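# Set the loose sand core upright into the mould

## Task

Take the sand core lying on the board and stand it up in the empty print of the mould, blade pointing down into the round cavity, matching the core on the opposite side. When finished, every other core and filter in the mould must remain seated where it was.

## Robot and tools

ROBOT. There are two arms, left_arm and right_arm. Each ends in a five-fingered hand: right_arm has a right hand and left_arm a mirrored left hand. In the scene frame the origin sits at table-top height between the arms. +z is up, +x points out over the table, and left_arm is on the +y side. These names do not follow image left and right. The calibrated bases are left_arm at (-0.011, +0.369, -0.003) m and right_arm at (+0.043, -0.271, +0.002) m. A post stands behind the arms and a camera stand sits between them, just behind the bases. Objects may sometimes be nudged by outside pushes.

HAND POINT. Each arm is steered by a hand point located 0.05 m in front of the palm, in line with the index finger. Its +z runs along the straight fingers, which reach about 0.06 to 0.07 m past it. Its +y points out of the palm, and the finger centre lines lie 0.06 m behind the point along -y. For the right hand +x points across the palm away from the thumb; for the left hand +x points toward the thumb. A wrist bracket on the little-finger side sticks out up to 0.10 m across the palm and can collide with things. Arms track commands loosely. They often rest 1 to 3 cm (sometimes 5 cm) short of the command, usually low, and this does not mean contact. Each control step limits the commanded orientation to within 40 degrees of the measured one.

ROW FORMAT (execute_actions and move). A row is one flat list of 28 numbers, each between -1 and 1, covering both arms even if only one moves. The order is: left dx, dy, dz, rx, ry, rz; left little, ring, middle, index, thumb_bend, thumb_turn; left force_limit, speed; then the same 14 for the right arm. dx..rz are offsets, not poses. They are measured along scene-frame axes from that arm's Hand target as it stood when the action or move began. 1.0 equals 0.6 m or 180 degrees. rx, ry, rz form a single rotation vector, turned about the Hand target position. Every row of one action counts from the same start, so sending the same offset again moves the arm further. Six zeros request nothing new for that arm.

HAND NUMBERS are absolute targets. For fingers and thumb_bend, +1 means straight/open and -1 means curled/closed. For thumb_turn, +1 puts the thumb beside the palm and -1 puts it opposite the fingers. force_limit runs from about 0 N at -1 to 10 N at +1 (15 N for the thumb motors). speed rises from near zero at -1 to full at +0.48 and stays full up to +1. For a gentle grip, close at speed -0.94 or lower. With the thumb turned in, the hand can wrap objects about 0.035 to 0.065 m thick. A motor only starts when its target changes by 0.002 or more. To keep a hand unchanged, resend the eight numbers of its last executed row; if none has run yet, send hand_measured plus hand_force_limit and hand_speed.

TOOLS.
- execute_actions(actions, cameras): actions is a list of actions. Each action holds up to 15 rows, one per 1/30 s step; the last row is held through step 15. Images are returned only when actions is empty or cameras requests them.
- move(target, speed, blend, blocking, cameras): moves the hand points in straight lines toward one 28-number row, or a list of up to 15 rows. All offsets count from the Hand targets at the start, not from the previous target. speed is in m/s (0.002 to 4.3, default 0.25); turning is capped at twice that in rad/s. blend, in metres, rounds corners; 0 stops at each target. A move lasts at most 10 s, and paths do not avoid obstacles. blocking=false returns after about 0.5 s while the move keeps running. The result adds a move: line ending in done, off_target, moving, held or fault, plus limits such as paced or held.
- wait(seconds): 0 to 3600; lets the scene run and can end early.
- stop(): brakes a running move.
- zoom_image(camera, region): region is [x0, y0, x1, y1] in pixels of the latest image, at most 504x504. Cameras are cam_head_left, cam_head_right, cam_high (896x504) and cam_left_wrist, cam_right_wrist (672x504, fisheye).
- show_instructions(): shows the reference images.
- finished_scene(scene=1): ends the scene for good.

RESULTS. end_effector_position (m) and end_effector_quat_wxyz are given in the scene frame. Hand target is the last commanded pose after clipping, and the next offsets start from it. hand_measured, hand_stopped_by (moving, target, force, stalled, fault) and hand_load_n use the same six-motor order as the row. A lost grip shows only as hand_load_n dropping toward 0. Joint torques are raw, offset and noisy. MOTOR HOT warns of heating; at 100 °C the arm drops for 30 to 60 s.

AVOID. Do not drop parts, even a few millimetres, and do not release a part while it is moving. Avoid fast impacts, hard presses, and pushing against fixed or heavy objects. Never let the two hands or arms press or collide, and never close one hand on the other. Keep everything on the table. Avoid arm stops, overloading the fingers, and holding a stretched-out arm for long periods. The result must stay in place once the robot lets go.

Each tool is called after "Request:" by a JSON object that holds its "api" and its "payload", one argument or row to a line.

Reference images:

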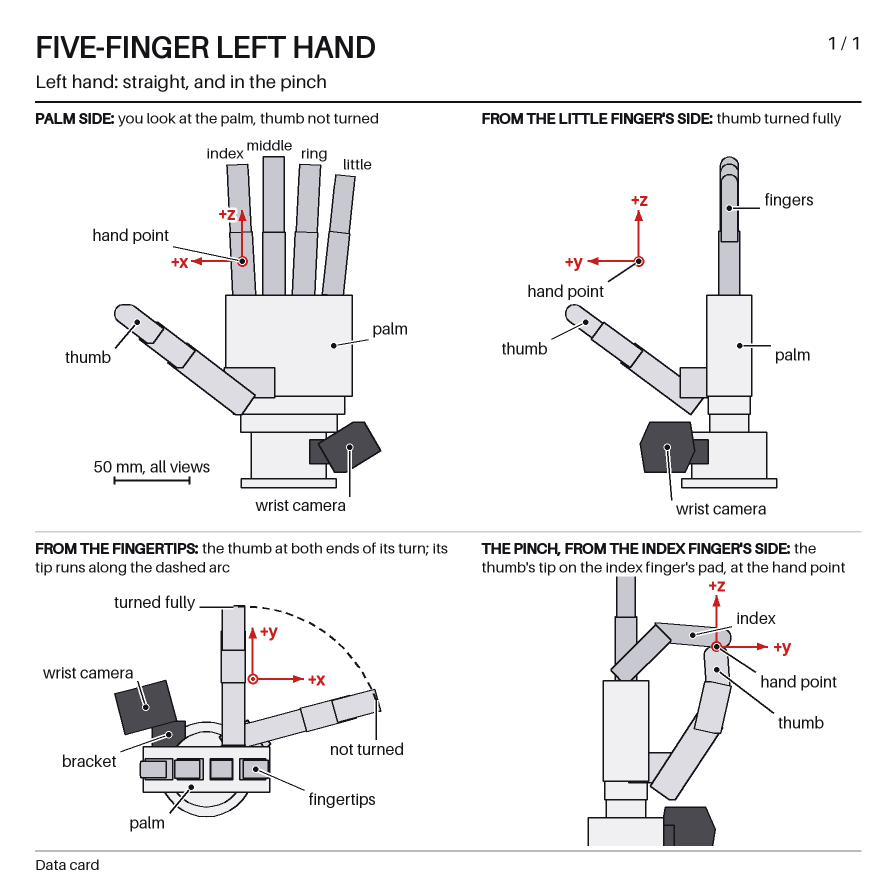

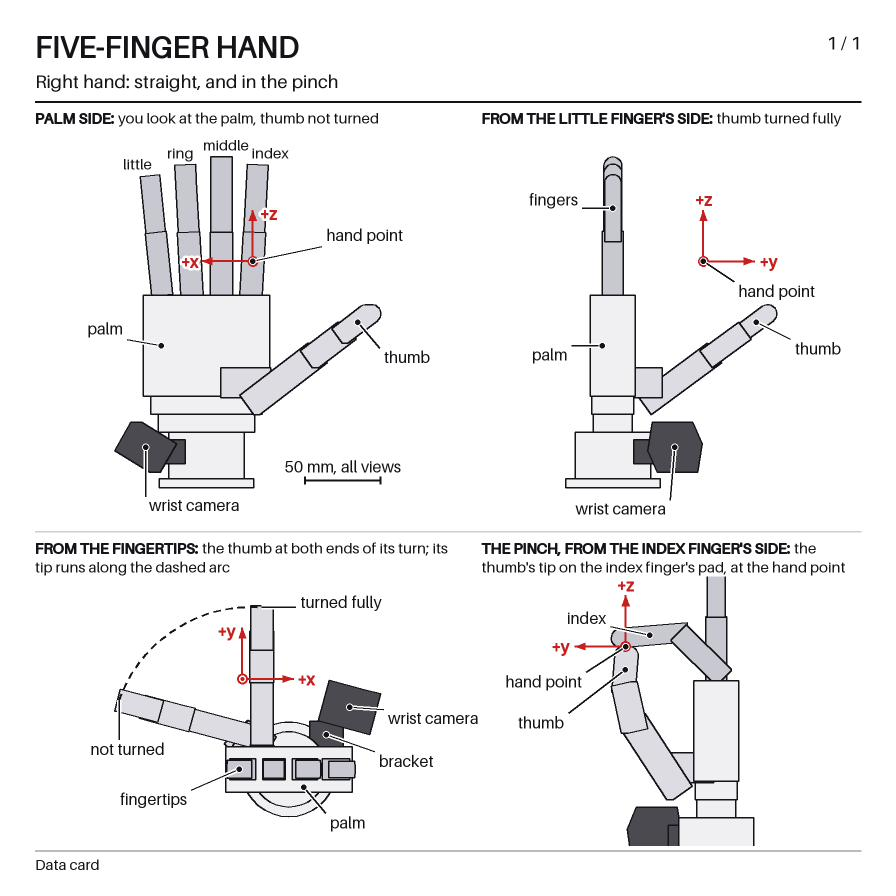

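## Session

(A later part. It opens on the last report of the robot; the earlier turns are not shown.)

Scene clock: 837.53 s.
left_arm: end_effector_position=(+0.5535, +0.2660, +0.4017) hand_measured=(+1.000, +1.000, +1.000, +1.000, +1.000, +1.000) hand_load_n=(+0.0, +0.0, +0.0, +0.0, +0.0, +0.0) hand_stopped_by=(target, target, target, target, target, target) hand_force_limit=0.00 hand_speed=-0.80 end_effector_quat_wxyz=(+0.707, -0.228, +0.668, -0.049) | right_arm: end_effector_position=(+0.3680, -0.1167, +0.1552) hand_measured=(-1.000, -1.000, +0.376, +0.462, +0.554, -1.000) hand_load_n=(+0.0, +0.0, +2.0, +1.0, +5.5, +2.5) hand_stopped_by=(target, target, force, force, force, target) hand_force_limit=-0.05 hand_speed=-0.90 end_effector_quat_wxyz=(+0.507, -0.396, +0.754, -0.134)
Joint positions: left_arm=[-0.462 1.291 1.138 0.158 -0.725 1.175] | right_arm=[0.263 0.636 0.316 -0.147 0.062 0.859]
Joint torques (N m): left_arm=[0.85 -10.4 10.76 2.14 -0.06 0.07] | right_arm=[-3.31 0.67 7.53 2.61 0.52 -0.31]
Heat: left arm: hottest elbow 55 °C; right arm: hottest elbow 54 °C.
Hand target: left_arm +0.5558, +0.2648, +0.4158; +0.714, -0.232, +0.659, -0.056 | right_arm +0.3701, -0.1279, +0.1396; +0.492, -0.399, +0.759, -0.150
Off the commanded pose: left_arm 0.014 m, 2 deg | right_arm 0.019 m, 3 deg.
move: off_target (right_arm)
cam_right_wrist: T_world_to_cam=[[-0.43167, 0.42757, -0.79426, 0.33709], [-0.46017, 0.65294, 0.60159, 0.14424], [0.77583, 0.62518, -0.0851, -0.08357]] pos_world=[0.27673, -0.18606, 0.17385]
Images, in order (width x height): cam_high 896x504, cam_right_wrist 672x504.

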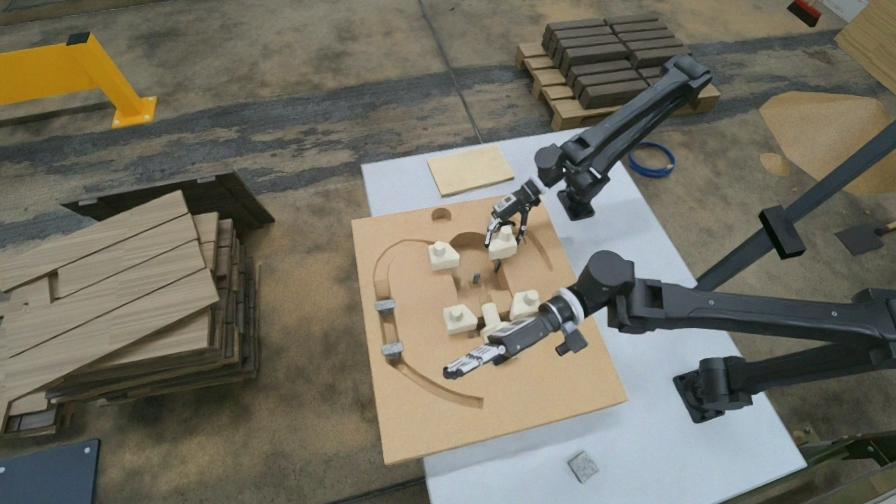

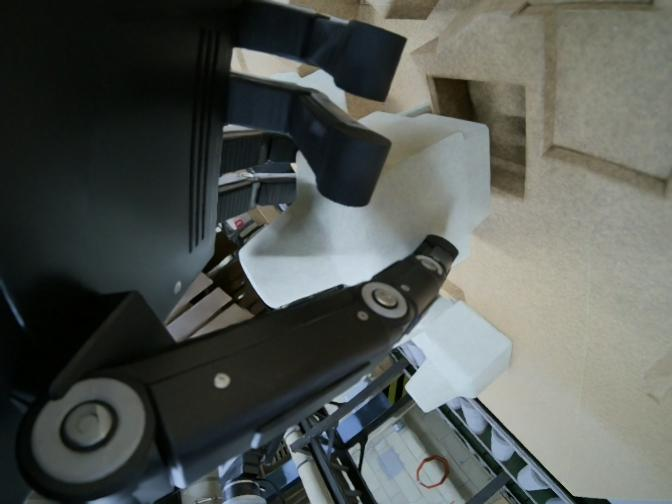

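Request:
{"api": "zoom_image", "payload": {
  "camera": "cam_right_wrist",
  "region": [370, 60, 460, 150]
}}

Request:
{"api": "zoom_image", "payload": {
  "camera": "cam_high",
  "region": [470, 205, 530, 265]
}}

Request:
{"api": "zoom_image", "payload": {
  "camera": "cam_right_wrist",
  "region": [420, 100, 560, 290]
}}

Scaled by 5.600 from the camera's image (finer frame: 960x720).

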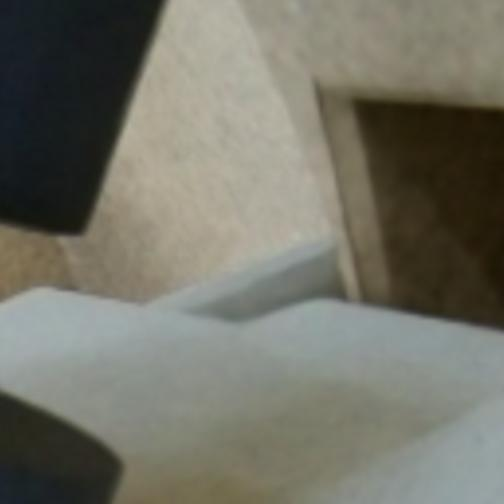

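Scaled by 8.400 from the camera's image (finer frame: 1280x720).

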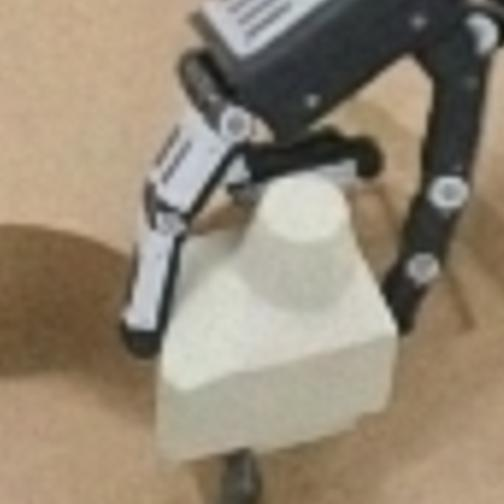

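Scaled by 2.653 from the camera's image (finer frame: 960x720).

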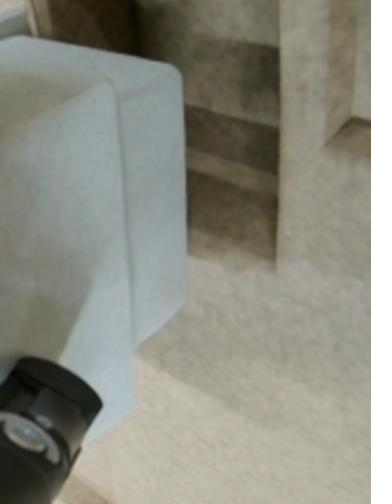

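Request:
{"api": "move", "payload": {
  "target": [
    [0,0,0,0,0,0,1,1,1,1,1,1,0.0,-0.8,0.008,0,0.03,0,0,0,-1,-1,0.05,0.05,0.05,-1,-0.05,-0.9],
    [0,0,0,0,0,0,1,1,1,1,1,1,0.0,-0.8,0.01,0,-0.005,0,0,0,-1,-1,0.05,0.05,0.05,-1,-0.05,-0.9]
  ],
  "cameras": ["cam_right_wrist","cam_high"],
  "speed": 0.04
}}

Request:
{"api": "zoom_image", "payload": {
  "camera": "cam_right_wrist",
  "region": [350, 60, 580, 290]
}}

Request:
{"api": "zoom_image", "payload": {
  "camera": "cam_high",
  "region": [484, 222, 526, 264]
}}

Scene clock: 894.23 s.
left_arm: end_effector_position=(+0.5535, +0.2660, +0.4017) hand_measured=(+1.000, +1.000, +1.000, +1.000, +1.000, +1.000) hand_load_n=(+0.0, +0.0, +0.0, +0.0, +0.0, +0.0) hand_stopped_by=(target, target, target, target, target, target) hand_force_limit=0.00 hand_speed=-0.80 end_effector_quat_wxyz=(+0.707, -0.228, +0.668, -0.049) | right_arm: end_effector_position=(+0.3731, -0.1154, +0.1531) hand_measured=(-1.000, -1.000, +0.376, +0.462, +0.554, -1.000) hand_load_n=(+0.0, +0.0, +2.0, +0.0, +5.0, +3.5) hand_stopped_by=(target, target, force, force, force, target) hand_force_limit=-0.05 hand_speed=-0.90 end_effector_quat_wxyz=(+0.508, -0.397, +0.753, -0.132)
Joint positions: left_arm=[-0.462 1.291 1.138 0.158 -0.725 1.175] | right_arm=[0.256 0.668 0.318 -0.117 0.051 0.856]
Joint torques (N m): left_arm=[0.38 -11.28 10.63 2.13 -0.06 0.08] | right_arm=[-3.9 0.73 7.49 2.73 0.72 -0.33]
Heat: left arm: hottest elbow 56 °C; right arm: hottest elbow 50 °C.
Hand target: left_arm +0.5558, +0.2648, +0.4158; +0.714, -0.232, +0.659, -0.056 | right_arm +0.3762, -0.1280, +0.1367; +0.492, -0.399, +0.759, -0.150
Off the commanded pose: left_arm 0.014 m, 2 deg | right_arm 0.021 m, 3 deg.
move: off_target (right_arm)
cam_right_wrist: T_world_to_cam=[[-0.43384, 0.42765, -0.79303, 0.33768], [-0.46308, 0.64919, 0.60341, 0.14741], [0.77288, 0.62902, -0.08361, -0.08716]] pos_world=[0.28213, -0.18527, 0.17155]
Images, in order (width x height): cam_high 896x504, cam_right_wrist 672x504.

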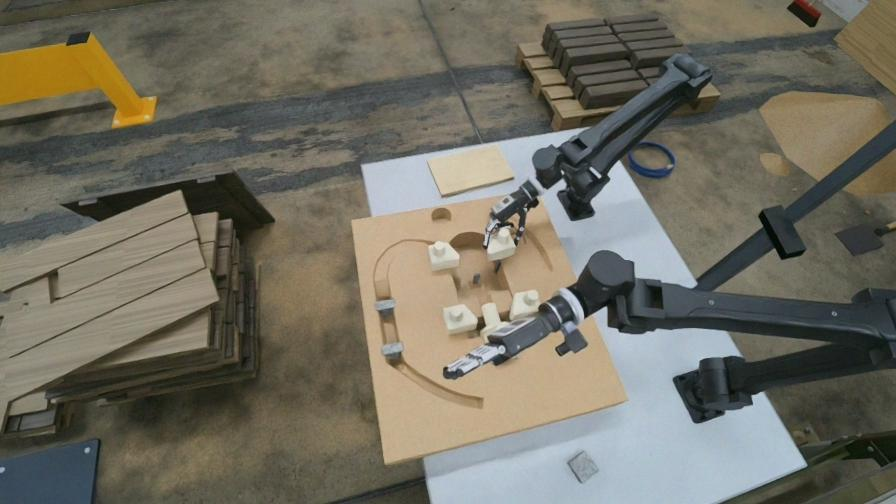

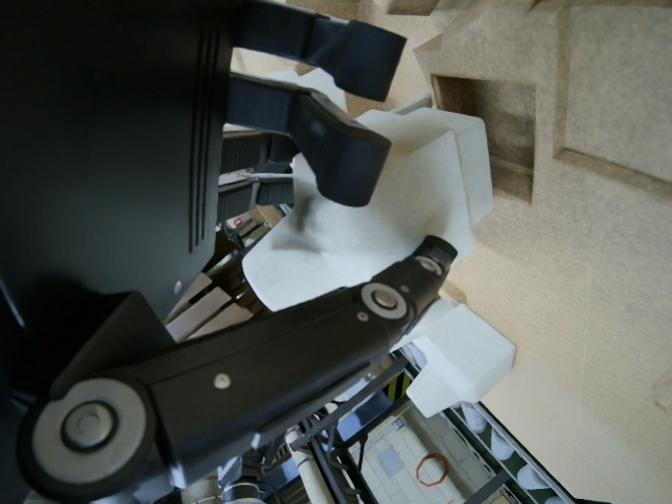

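Scaled by 2.191 from the camera's image (finer frame: 960x720).

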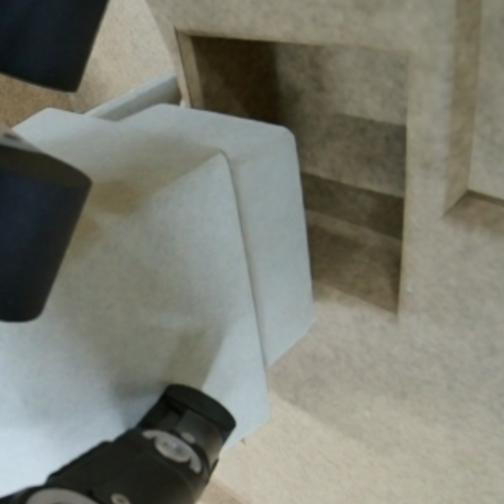

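Scaled by 12.000 from the camera's image (finer frame: 1280x720).

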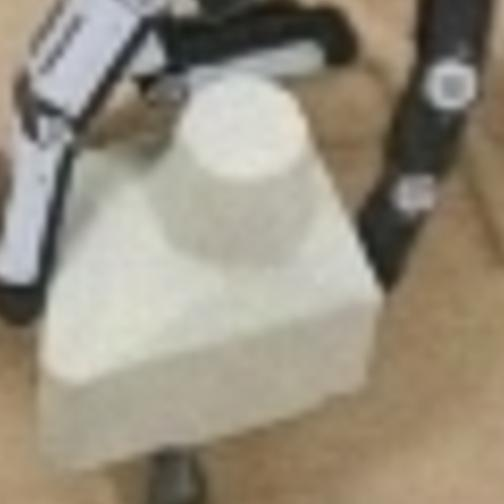

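Request:
{"api": "wait", "payload": {
  "seconds": 0.1,
  "cameras": ["all"]
}}

Request:
{"api": "zoom_image", "payload": {
  "camera": "cam_head_left",
  "region": [470, 160, 570, 260]
}}

Request:
{"api": "zoom_image", "payload": {
  "camera": "cam_head_right",
  "region": [470, 160, 570, 260]
}}

Request:
{"api": "zoom_image", "payload": {
  "camera": "cam_high",
  "region": [480, 170, 560, 250]
}}

Scene clock: 914.67 s.
left_arm: end_effector_position=(+0.5535, +0.2660, +0.4017) hand_measured=(+1.000, +1.000, +1.000, +1.000, +1.000, +1.000) hand_load_n=(+0.0, +0.0, +0.0, +0.0, +0.0, +0.0) hand_stopped_by=(target, target, target, target, target, target) hand_force_limit=0.00 hand_speed=-0.80 end_effector_quat_wxyz=(+0.707, -0.228, +0.668, -0.049) | right_arm: end_effector_position=(+0.3731, -0.1154, +0.1531) hand_measured=(-1.000, -1.000, +0.376, +0.462, +0.554, -1.000) hand_load_n=(+0.0, +0.0, +2.0, +0.0, +5.5, +3.5) hand_stopped_by=(target, target, force, force, force, target) hand_force_limit=-0.05 hand_speed=-0.90 end_effector_quat_wxyz=(+0.508, -0.397, +0.753, -0.132)
Joint positions: left_arm=[-0.462 1.291 1.138 0.158 -0.725 1.175] | right_arm=[0.256 0.668 0.318 -0.117 0.051 0.856]
Joint torques (N m): left_arm=[0.03 -10.46 10.77 2.11 -0.02 0.02] | right_arm=[-3.66 0.67 7.58 2.73 0.73 -0.33]
Heat: left arm: hottest elbow 56 °C; right arm: hottest elbow 52 °C.
Hand target: left_arm +0.5558, +0.2648, +0.4158; +0.714, -0.232, +0.659, -0.056 | right_arm +0.3762, -0.1280, +0.1367; +0.492, -0.399, +0.759, -0.150
Off the commanded pose: left_arm 0.014 m, 2 deg | right_arm 0.021 m, 3 deg.
wait: 0.10 s; at rest from the start
cam_right_wrist: T_world_to_cam=[[-0.43384, 0.42765, -0.79303, 0.33768], [-0.46308, 0.64919, 0.60341, 0.14741], [0.77288, 0.62902, -0.08361, -0.08716]] pos_world=[0.28213, -0.18527, 0.17155]

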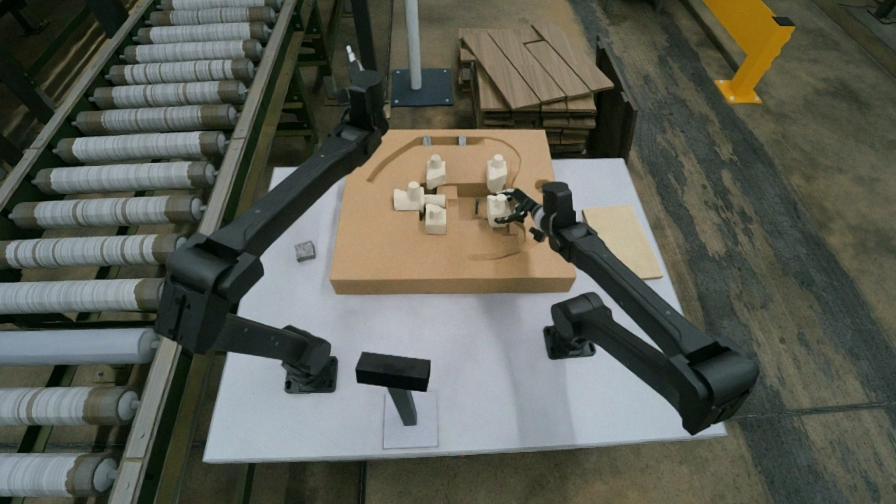

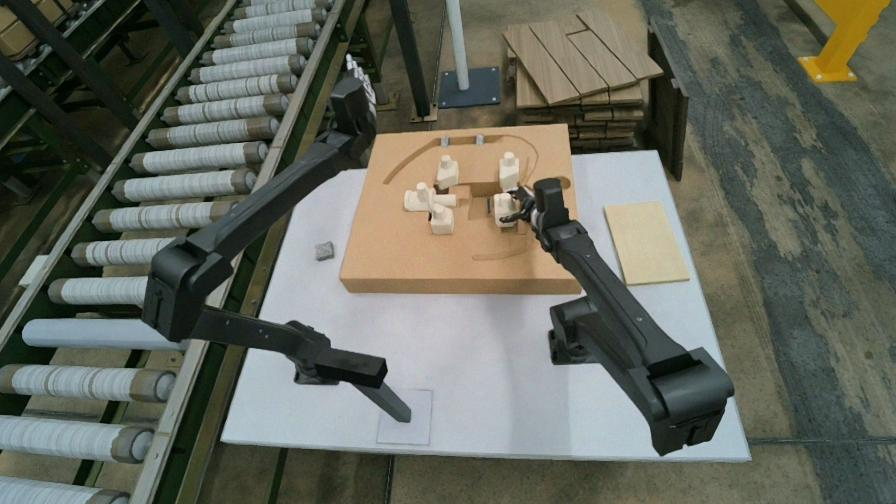

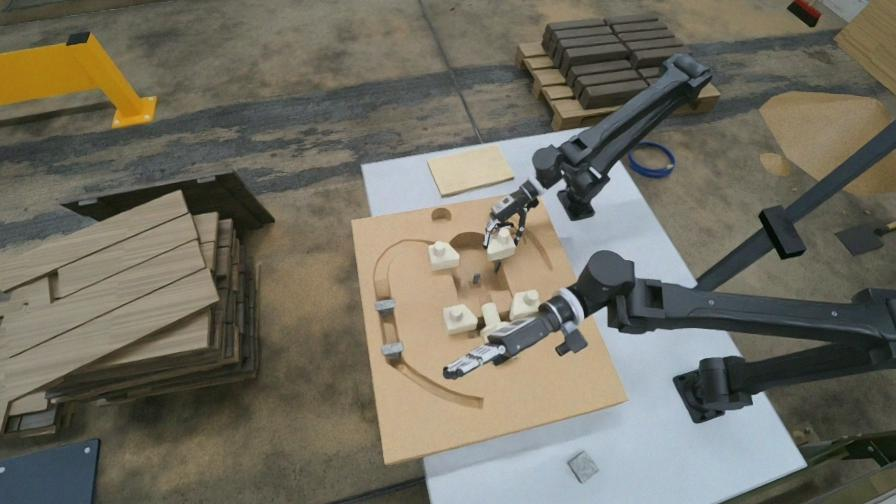

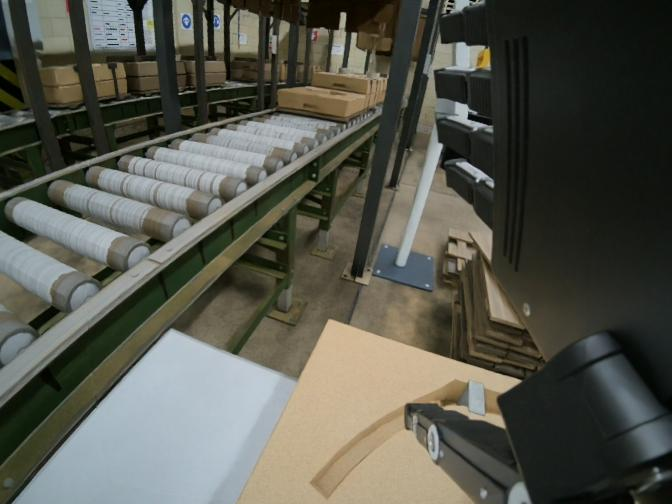

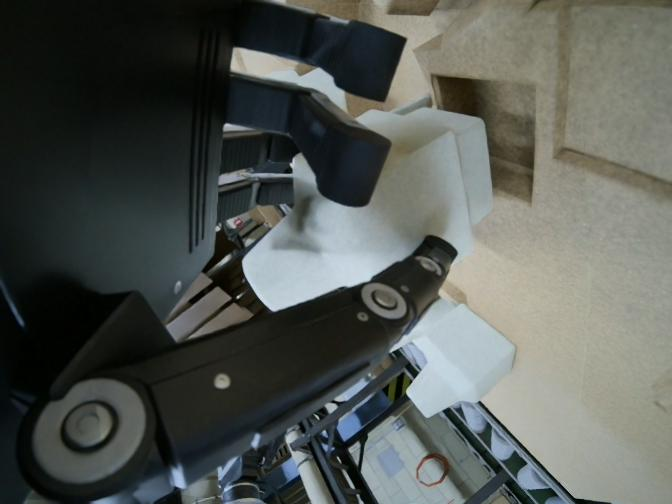

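Scaled by 5.040 from the camera's image (finer frame: 1280x720).

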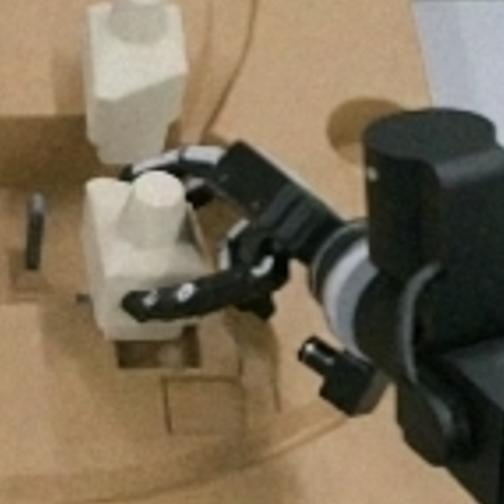

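Scaled by 5.040 from the camera's image (finer frame: 1280x720).

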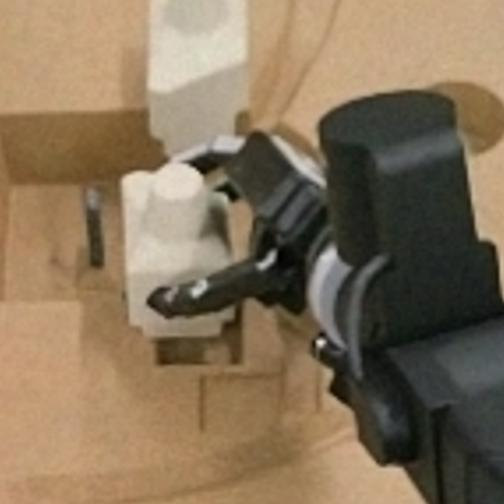

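Scaled by 6.300 from the camera's image (finer frame: 1280x720).

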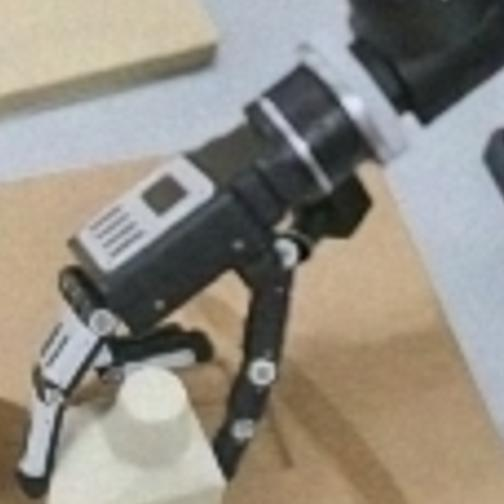

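Request:
{"api": "move", "payload": {
  "target": [0,0,0,0,0,0,1,1,1,1,1,1,0.0,-0.8,0.01,0.01,0.12,0,0,0,-1,-1,0.05,0.05,0.05,-1,-0.05,-0.9],
  "cameras": ["cam_right_wrist","cam_high"],
  "speed": 0.06
}}

Request:
{"api": "zoom_image", "payload": {
  "camera": "cam_right_wrist",
  "region": [350, 40, 600, 290]
}}

Request:
{"api": "zoom_image", "payload": {
  "camera": "cam_high",
  "region": [484, 215, 526, 257]
}}

Scene clock: 981.80 s.
left_arm: end_effector_position=(+0.5535, +0.2660, +0.4017) hand_measured=(+1.000, +1.000, +1.000, +1.000, +1.000, +1.000) hand_load_n=(+0.0, +0.0, +0.0, +0.0, +0.0, +0.0) hand_stopped_by=(target, target, target, target, target, target) hand_force_limit=0.00 hand_speed=-0.80 end_effector_quat_wxyz=(+0.707, -0.228, +0.668, -0.049) | right_arm: end_effector_position=(+0.3645, -0.1254, +0.1585) hand_measured=(-1.000, -1.000, +0.376, +0.462, +0.554, -1.000) hand_load_n=(+0.0, +0.0, +3.5, +0.0, +5.5, +0.0) hand_stopped_by=(target, target, force, force, force, target) hand_force_limit=-0.05 hand_speed=-0.90 end_effector_quat_wxyz=(+0.452, -0.416, +0.776, -0.143)
Joint positions: left_arm=[-0.462 1.291 1.138 0.158 -0.725 1.175] | right_arm=[0.256 0.647 0.407 -0.345 0.085 0.829]
Joint torques (N m): left_arm=[0.15 -10.4 10.69 2.17 -0.1 0.08] | right_arm=[-2.14 -2.96 14.46 2.26 0.02 0.09]
Heat: left arm: hottest elbow 56 °C; right arm: hottest elbow 53 °C.
Hand target: left_arm +0.5558, +0.2648, +0.4158; +0.714, -0.232, +0.659, -0.056 | right_arm +0.3821, -0.1219, +0.2086; +0.492, -0.399, +0.759, -0.150
Off the commanded pose: left_arm 0.014 m, 2 deg | right_arm 0.053 m, 5 deg.
move: off_target (right_arm)
cam_right_wrist: T_world_to_cam=[[-0.50865, 0.37828, -0.77342, 0.36045], [-0.38986, 0.69974, 0.59864, 0.12706], [0.76765, 0.60602, -0.20845, -0.05492]] pos_world=[0.27504, -0.19198, 0.19127]
Images, in order (width x height): cam_high 896x504, cam_right_wrist 672x504.

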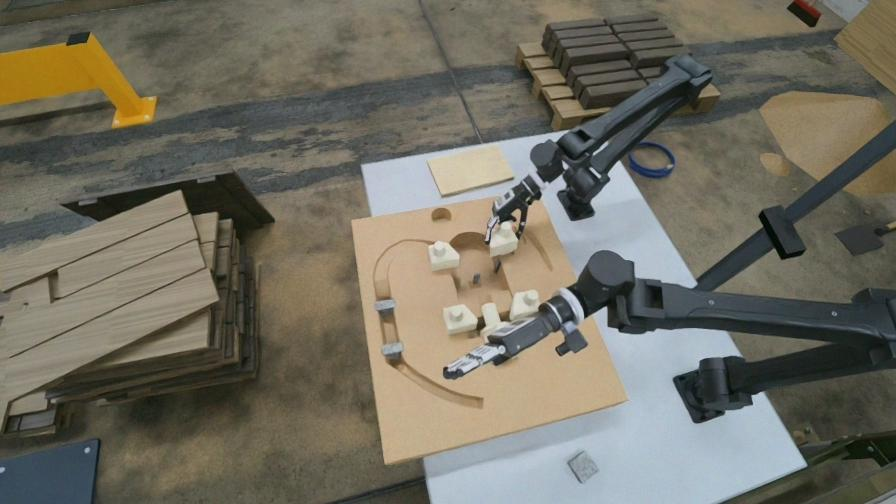

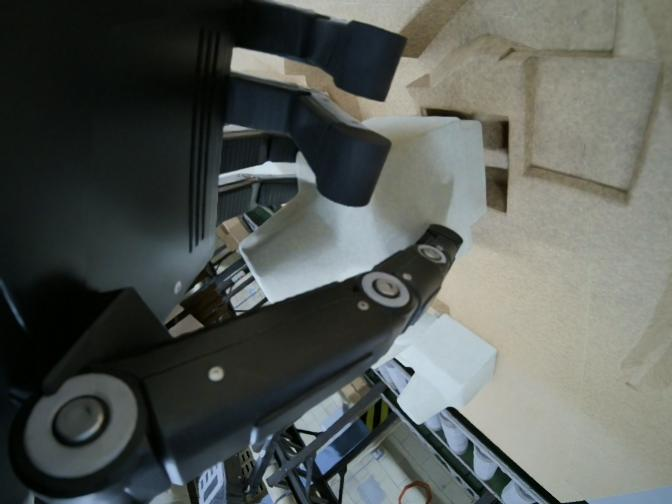

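Scaled by 2.016 from the camera's image (finer frame: 960x720).

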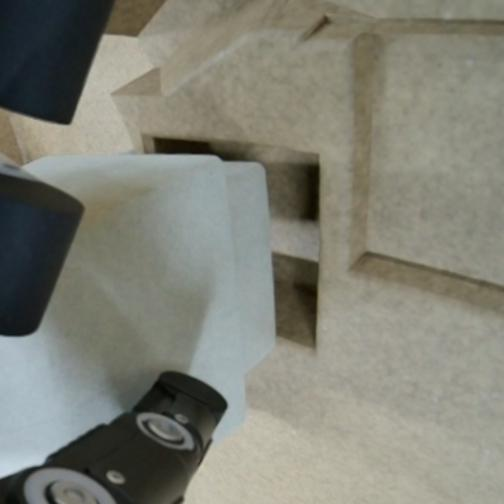

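Scaled by 12.000 from the camera's image (finer frame: 1280x720).

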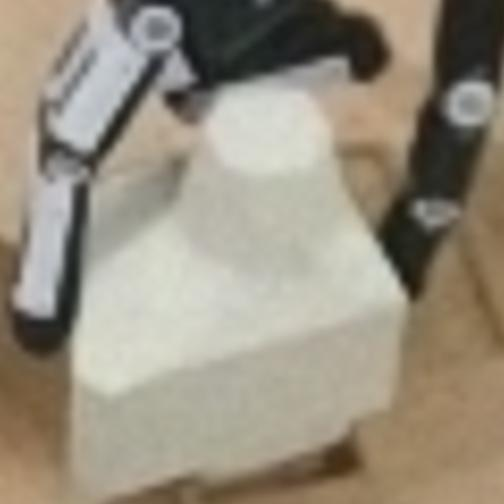

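Request:
{"api": "move", "payload": {
  "target": [
    [0,0,0,0,0,0,1,1,1,1,1,1,0.0,-0.8,0,0.008,0.065,0,0,0,-1,-1,0.05,0.05,0.05,-1,-0.05,-0.9],
    [0,0,0,0,0,0,1,1,1,1,1,1,0.0,-0.8,0,0.008,-0.03,0,0,0,-1,-1,0.05,0.05,0.05,-1,-0.05,-0.9]
  ],
  "cameras": ["cam_right_wrist","cam_high","cam_head_left"],
  "speed": 0.06
}}

Request:
{"api": "zoom_image", "payload": {
  "camera": "cam_right_wrist",
  "region": [350, 40, 600, 290]
}}

Request:
{"api": "zoom_image", "payload": {
  "camera": "cam_high",
  "region": [484, 215, 526, 257]
}}

Request:
{"api": "zoom_image", "payload": {
  "camera": "cam_head_left",
  "region": [475, 185, 525, 235]
}}

Scene clock: 995.67 s.
left_arm: end_effector_position=(+0.5535, +0.2660, +0.4017) hand_measured=(+1.000, +1.000, +1.000, +1.000, +1.000, +1.000) hand_load_n=(+0.0, +0.0, +0.0, +0.0, +0.0, +0.0) hand_stopped_by=(target, target, target, target, target, target) hand_force_limit=0.00 hand_speed=-0.80 end_effector_quat_wxyz=(+0.707, -0.228, +0.668, -0.049) | right_arm: end_effector_position=(+0.3719, -0.1257, +0.1670) hand_measured=(-1.000, -1.000, +0.376, +0.462, +0.554, -1.000) hand_load_n=(+0.0, +0.0, +3.5, +0.0, +5.5, +0.0) hand_stopped_by=(target, target, force, force, force, target) hand_force_limit=-0.05 hand_speed=-0.90 end_effector_quat_wxyz=(+0.462, -0.410, +0.772, -0.152)
Joint positions: left_arm=[-0.462 1.291 1.138 0.158 -0.725 1.175] | right_arm=[0.259 0.654 0.418 -0.323 0.102 0.829]
Joint torques (N m): left_arm=[0.44 -10.52 10.73 2.15 -0.04 0.06] | right_arm=[-0.44 -1.67 10.67 3.78 0.02 0.2]
Heat: left arm: hottest elbow 56 °C; right arm: hottest elbow 58 °C.
Hand target: left_arm +0.5558, +0.2648, +0.4158; +0.714, -0.232, +0.659, -0.056 | right_arm +0.3821, -0.1171, +0.1907; +0.492, -0.399, +0.759, -0.150
Off the commanded pose: left_arm 0.014 m, 2 deg | right_arm 0.027 m, 4 deg.
move: off_target (right_arm)
cam_right_wrist: T_world_to_cam=[[-0.48321, 0.38235, -0.7876, 0.36436], [-0.39811, 0.70525, 0.58662, 0.13073], [0.77975, 0.59702, -0.18856, -0.06759]] pos_world=[0.28081, -0.19116, 0.19753]
Images, in order (width x height): cam_head_left 896x504, cam_high 896x504, cam_right_wrist 672x504.

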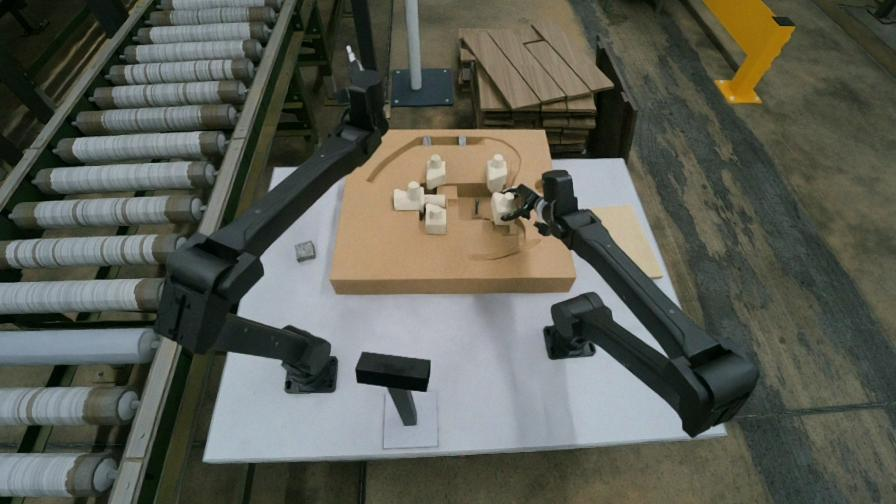

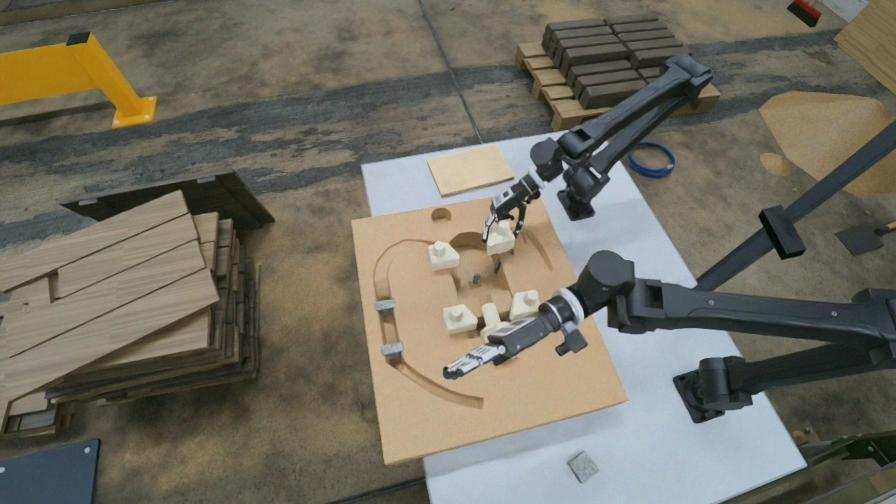

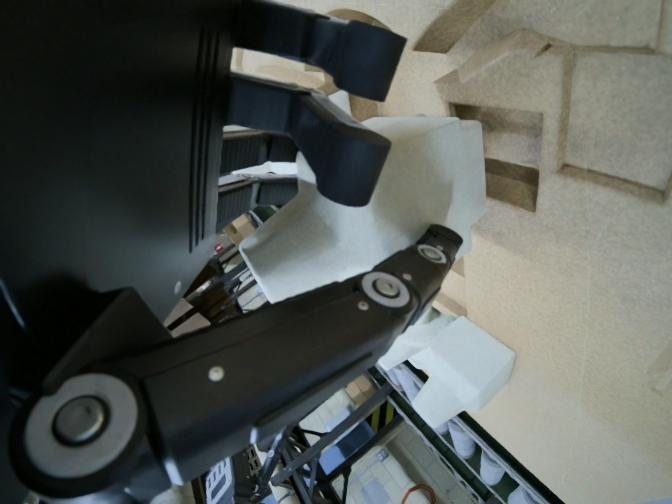

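Scaled by 2.016 from the camera's image (finer frame: 960x720).

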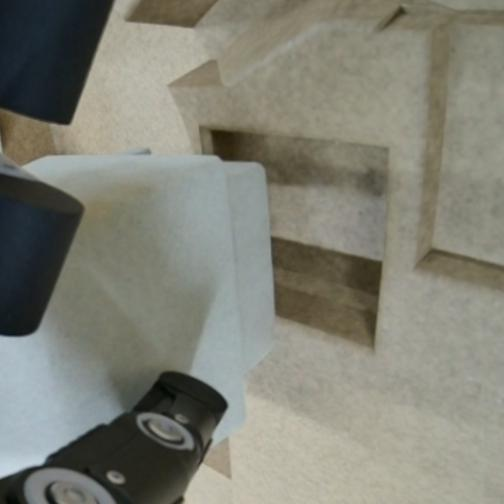

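Scaled by 12.000 from the camera's image (finer frame: 1280x720).

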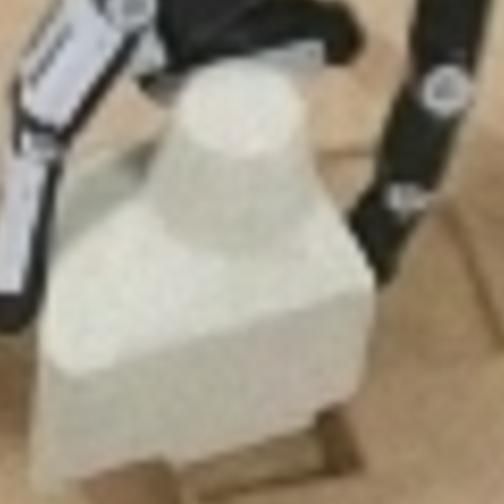

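Scaled by 10.080 from the camera's image (finer frame: 1280x720).

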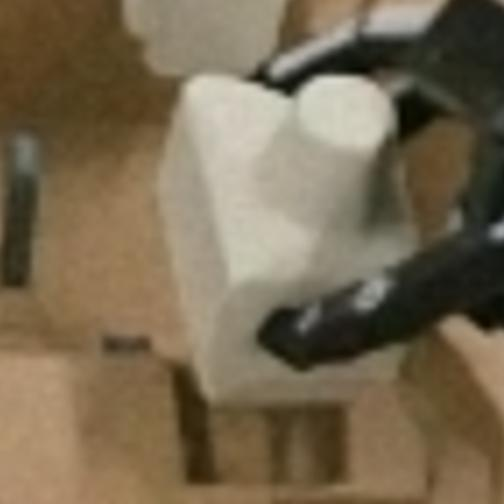

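Request:
{"api": "move", "payload": {
  "target": [0,0,0,0,0,0,1,1,1,1,1,1,0.0,-0.8,-0.009,0.021,-0.008,0,-0.033,-0.009,-1,-1,0.05,0.05,0.05,-1,-0.05,-0.9],
  "cameras": ["cam_right_wrist","cam_high","cam_head_left"],
  "speed": 0.05
}}

Request:
{"api": "zoom_image", "payload": {
  "camera": "cam_right_wrist",
  "region": [350, 40, 600, 290]
}}

Request:
{"api": "zoom_image", "payload": {
  "camera": "cam_high",
  "region": [484, 215, 526, 257]
}}

Request:
{"api": "zoom_image", "payload": {
  "camera": "cam_head_left",
  "region": [475, 185, 525, 235]
}}

Scene clock: 1023.87 s.
left_arm: end_effector_position=(+0.5535, +0.2660, +0.4017) hand_measured=(+1.000, +1.000, +1.000, +1.000, +1.000, +1.000) hand_load_n=(+0.0, +0.0, +0.0, +0.0, +0.0, +0.0) hand_stopped_by=(target, target, target, target, target, target) hand_force_limit=0.00 hand_speed=-0.80 end_effector_quat_wxyz=(+0.707, -0.228, +0.668, -0.049) | right_arm: end_effector_position=(+0.3688, -0.1134, +0.1567) hand_measured=(-1.000, -1.000, +0.376, +0.462, +0.554, -1.000) hand_load_n=(+0.0, +0.0, +3.5, +0.0, +5.5, +0.0) hand_stopped_by=(target, target, force, force, force, target) hand_force_limit=-0.05 hand_speed=-0.90 end_effector_quat_wxyz=(+0.491, -0.401, +0.751, -0.184)
Joint positions: left_arm=[-0.462 1.291 1.138 0.158 -0.725 1.175] | right_arm=[0.373 0.634 0.339 -0.185 0.243 0.847]
Joint torques (N m): left_arm=[0.67 -10.52 10.78 2 -0.02 0.07] | right_arm=[-0.56 -2.37 10.19 3.81 0.15 0.35]
Heat: left arm: hottest elbow 57 °C; right arm: hottest elbow 59 °C.
Hand target: left_arm +0.5558, +0.2648, +0.4158; +0.714, -0.232, +0.659, -0.056 | right_arm +0.3767, -0.1045, +0.1858; +0.529, -0.380, +0.738, -0.178
Off the commanded pose: left_arm 0.014 m, 2 deg | right_arm 0.032 m, 5 deg.
move: off_target (right_arm)
cam_right_wrist: T_world_to_cam=[[-0.39931, 0.37035, -0.83868, 0.32582], [-0.43868, 0.72608, 0.5295, 0.15319], [0.80505, 0.57935, -0.12746, -0.09543]] pos_world=[0.27413, -0.17661, 0.17999]
Images, in order (width x height): cam_head_left 896x504, cam_high 896x504, cam_right_wrist 672x504.

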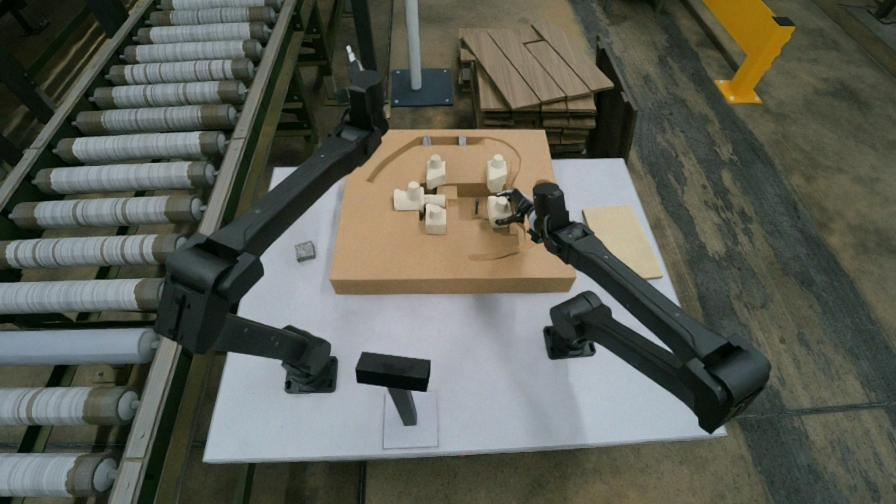

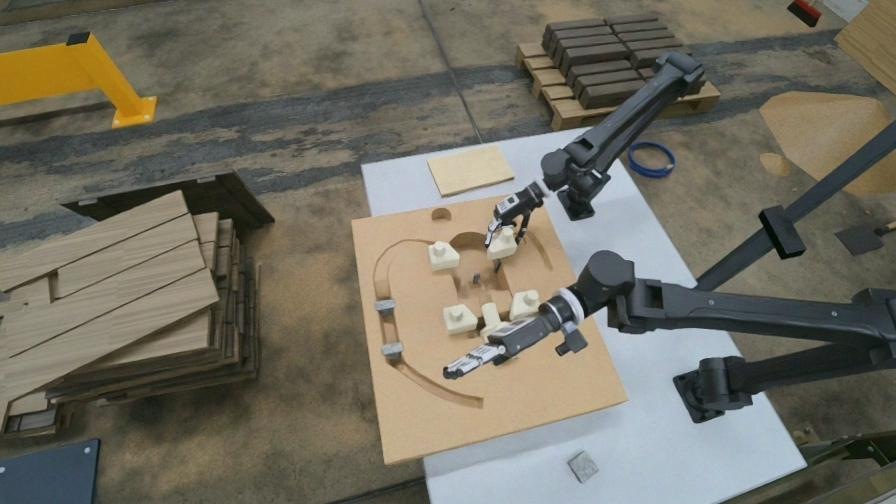

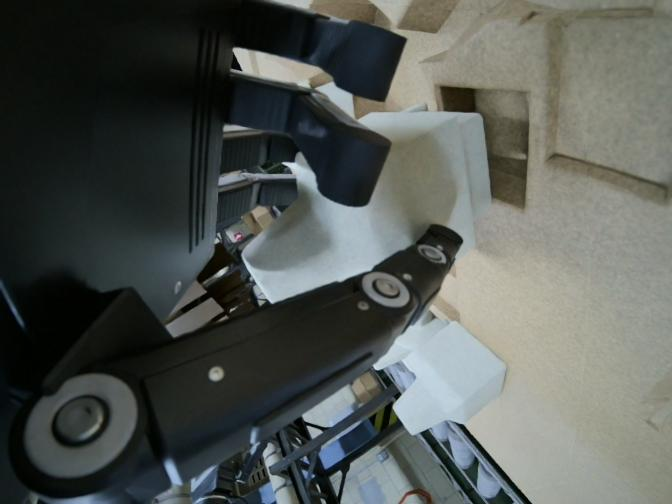

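Scaled by 2.016 from the camera's image (finer frame: 960x720).

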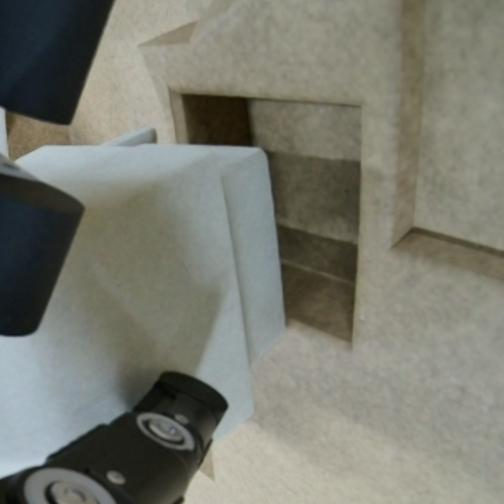

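Scaled by 12.000 from the camera's image (finer frame: 1280x720).

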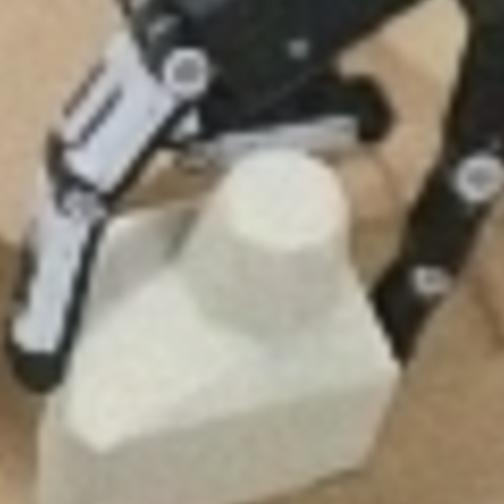

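Scaled by 10.080 from the camera's image (finer frame: 1280x720).

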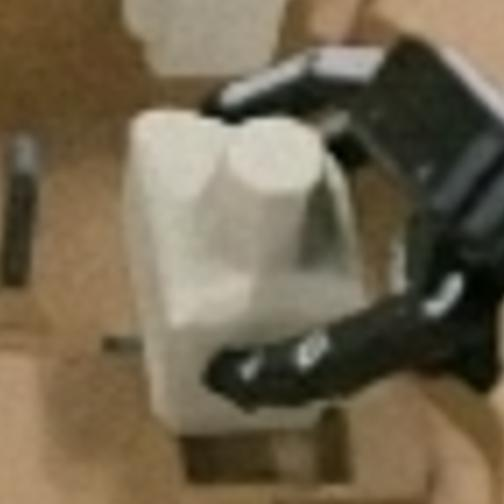

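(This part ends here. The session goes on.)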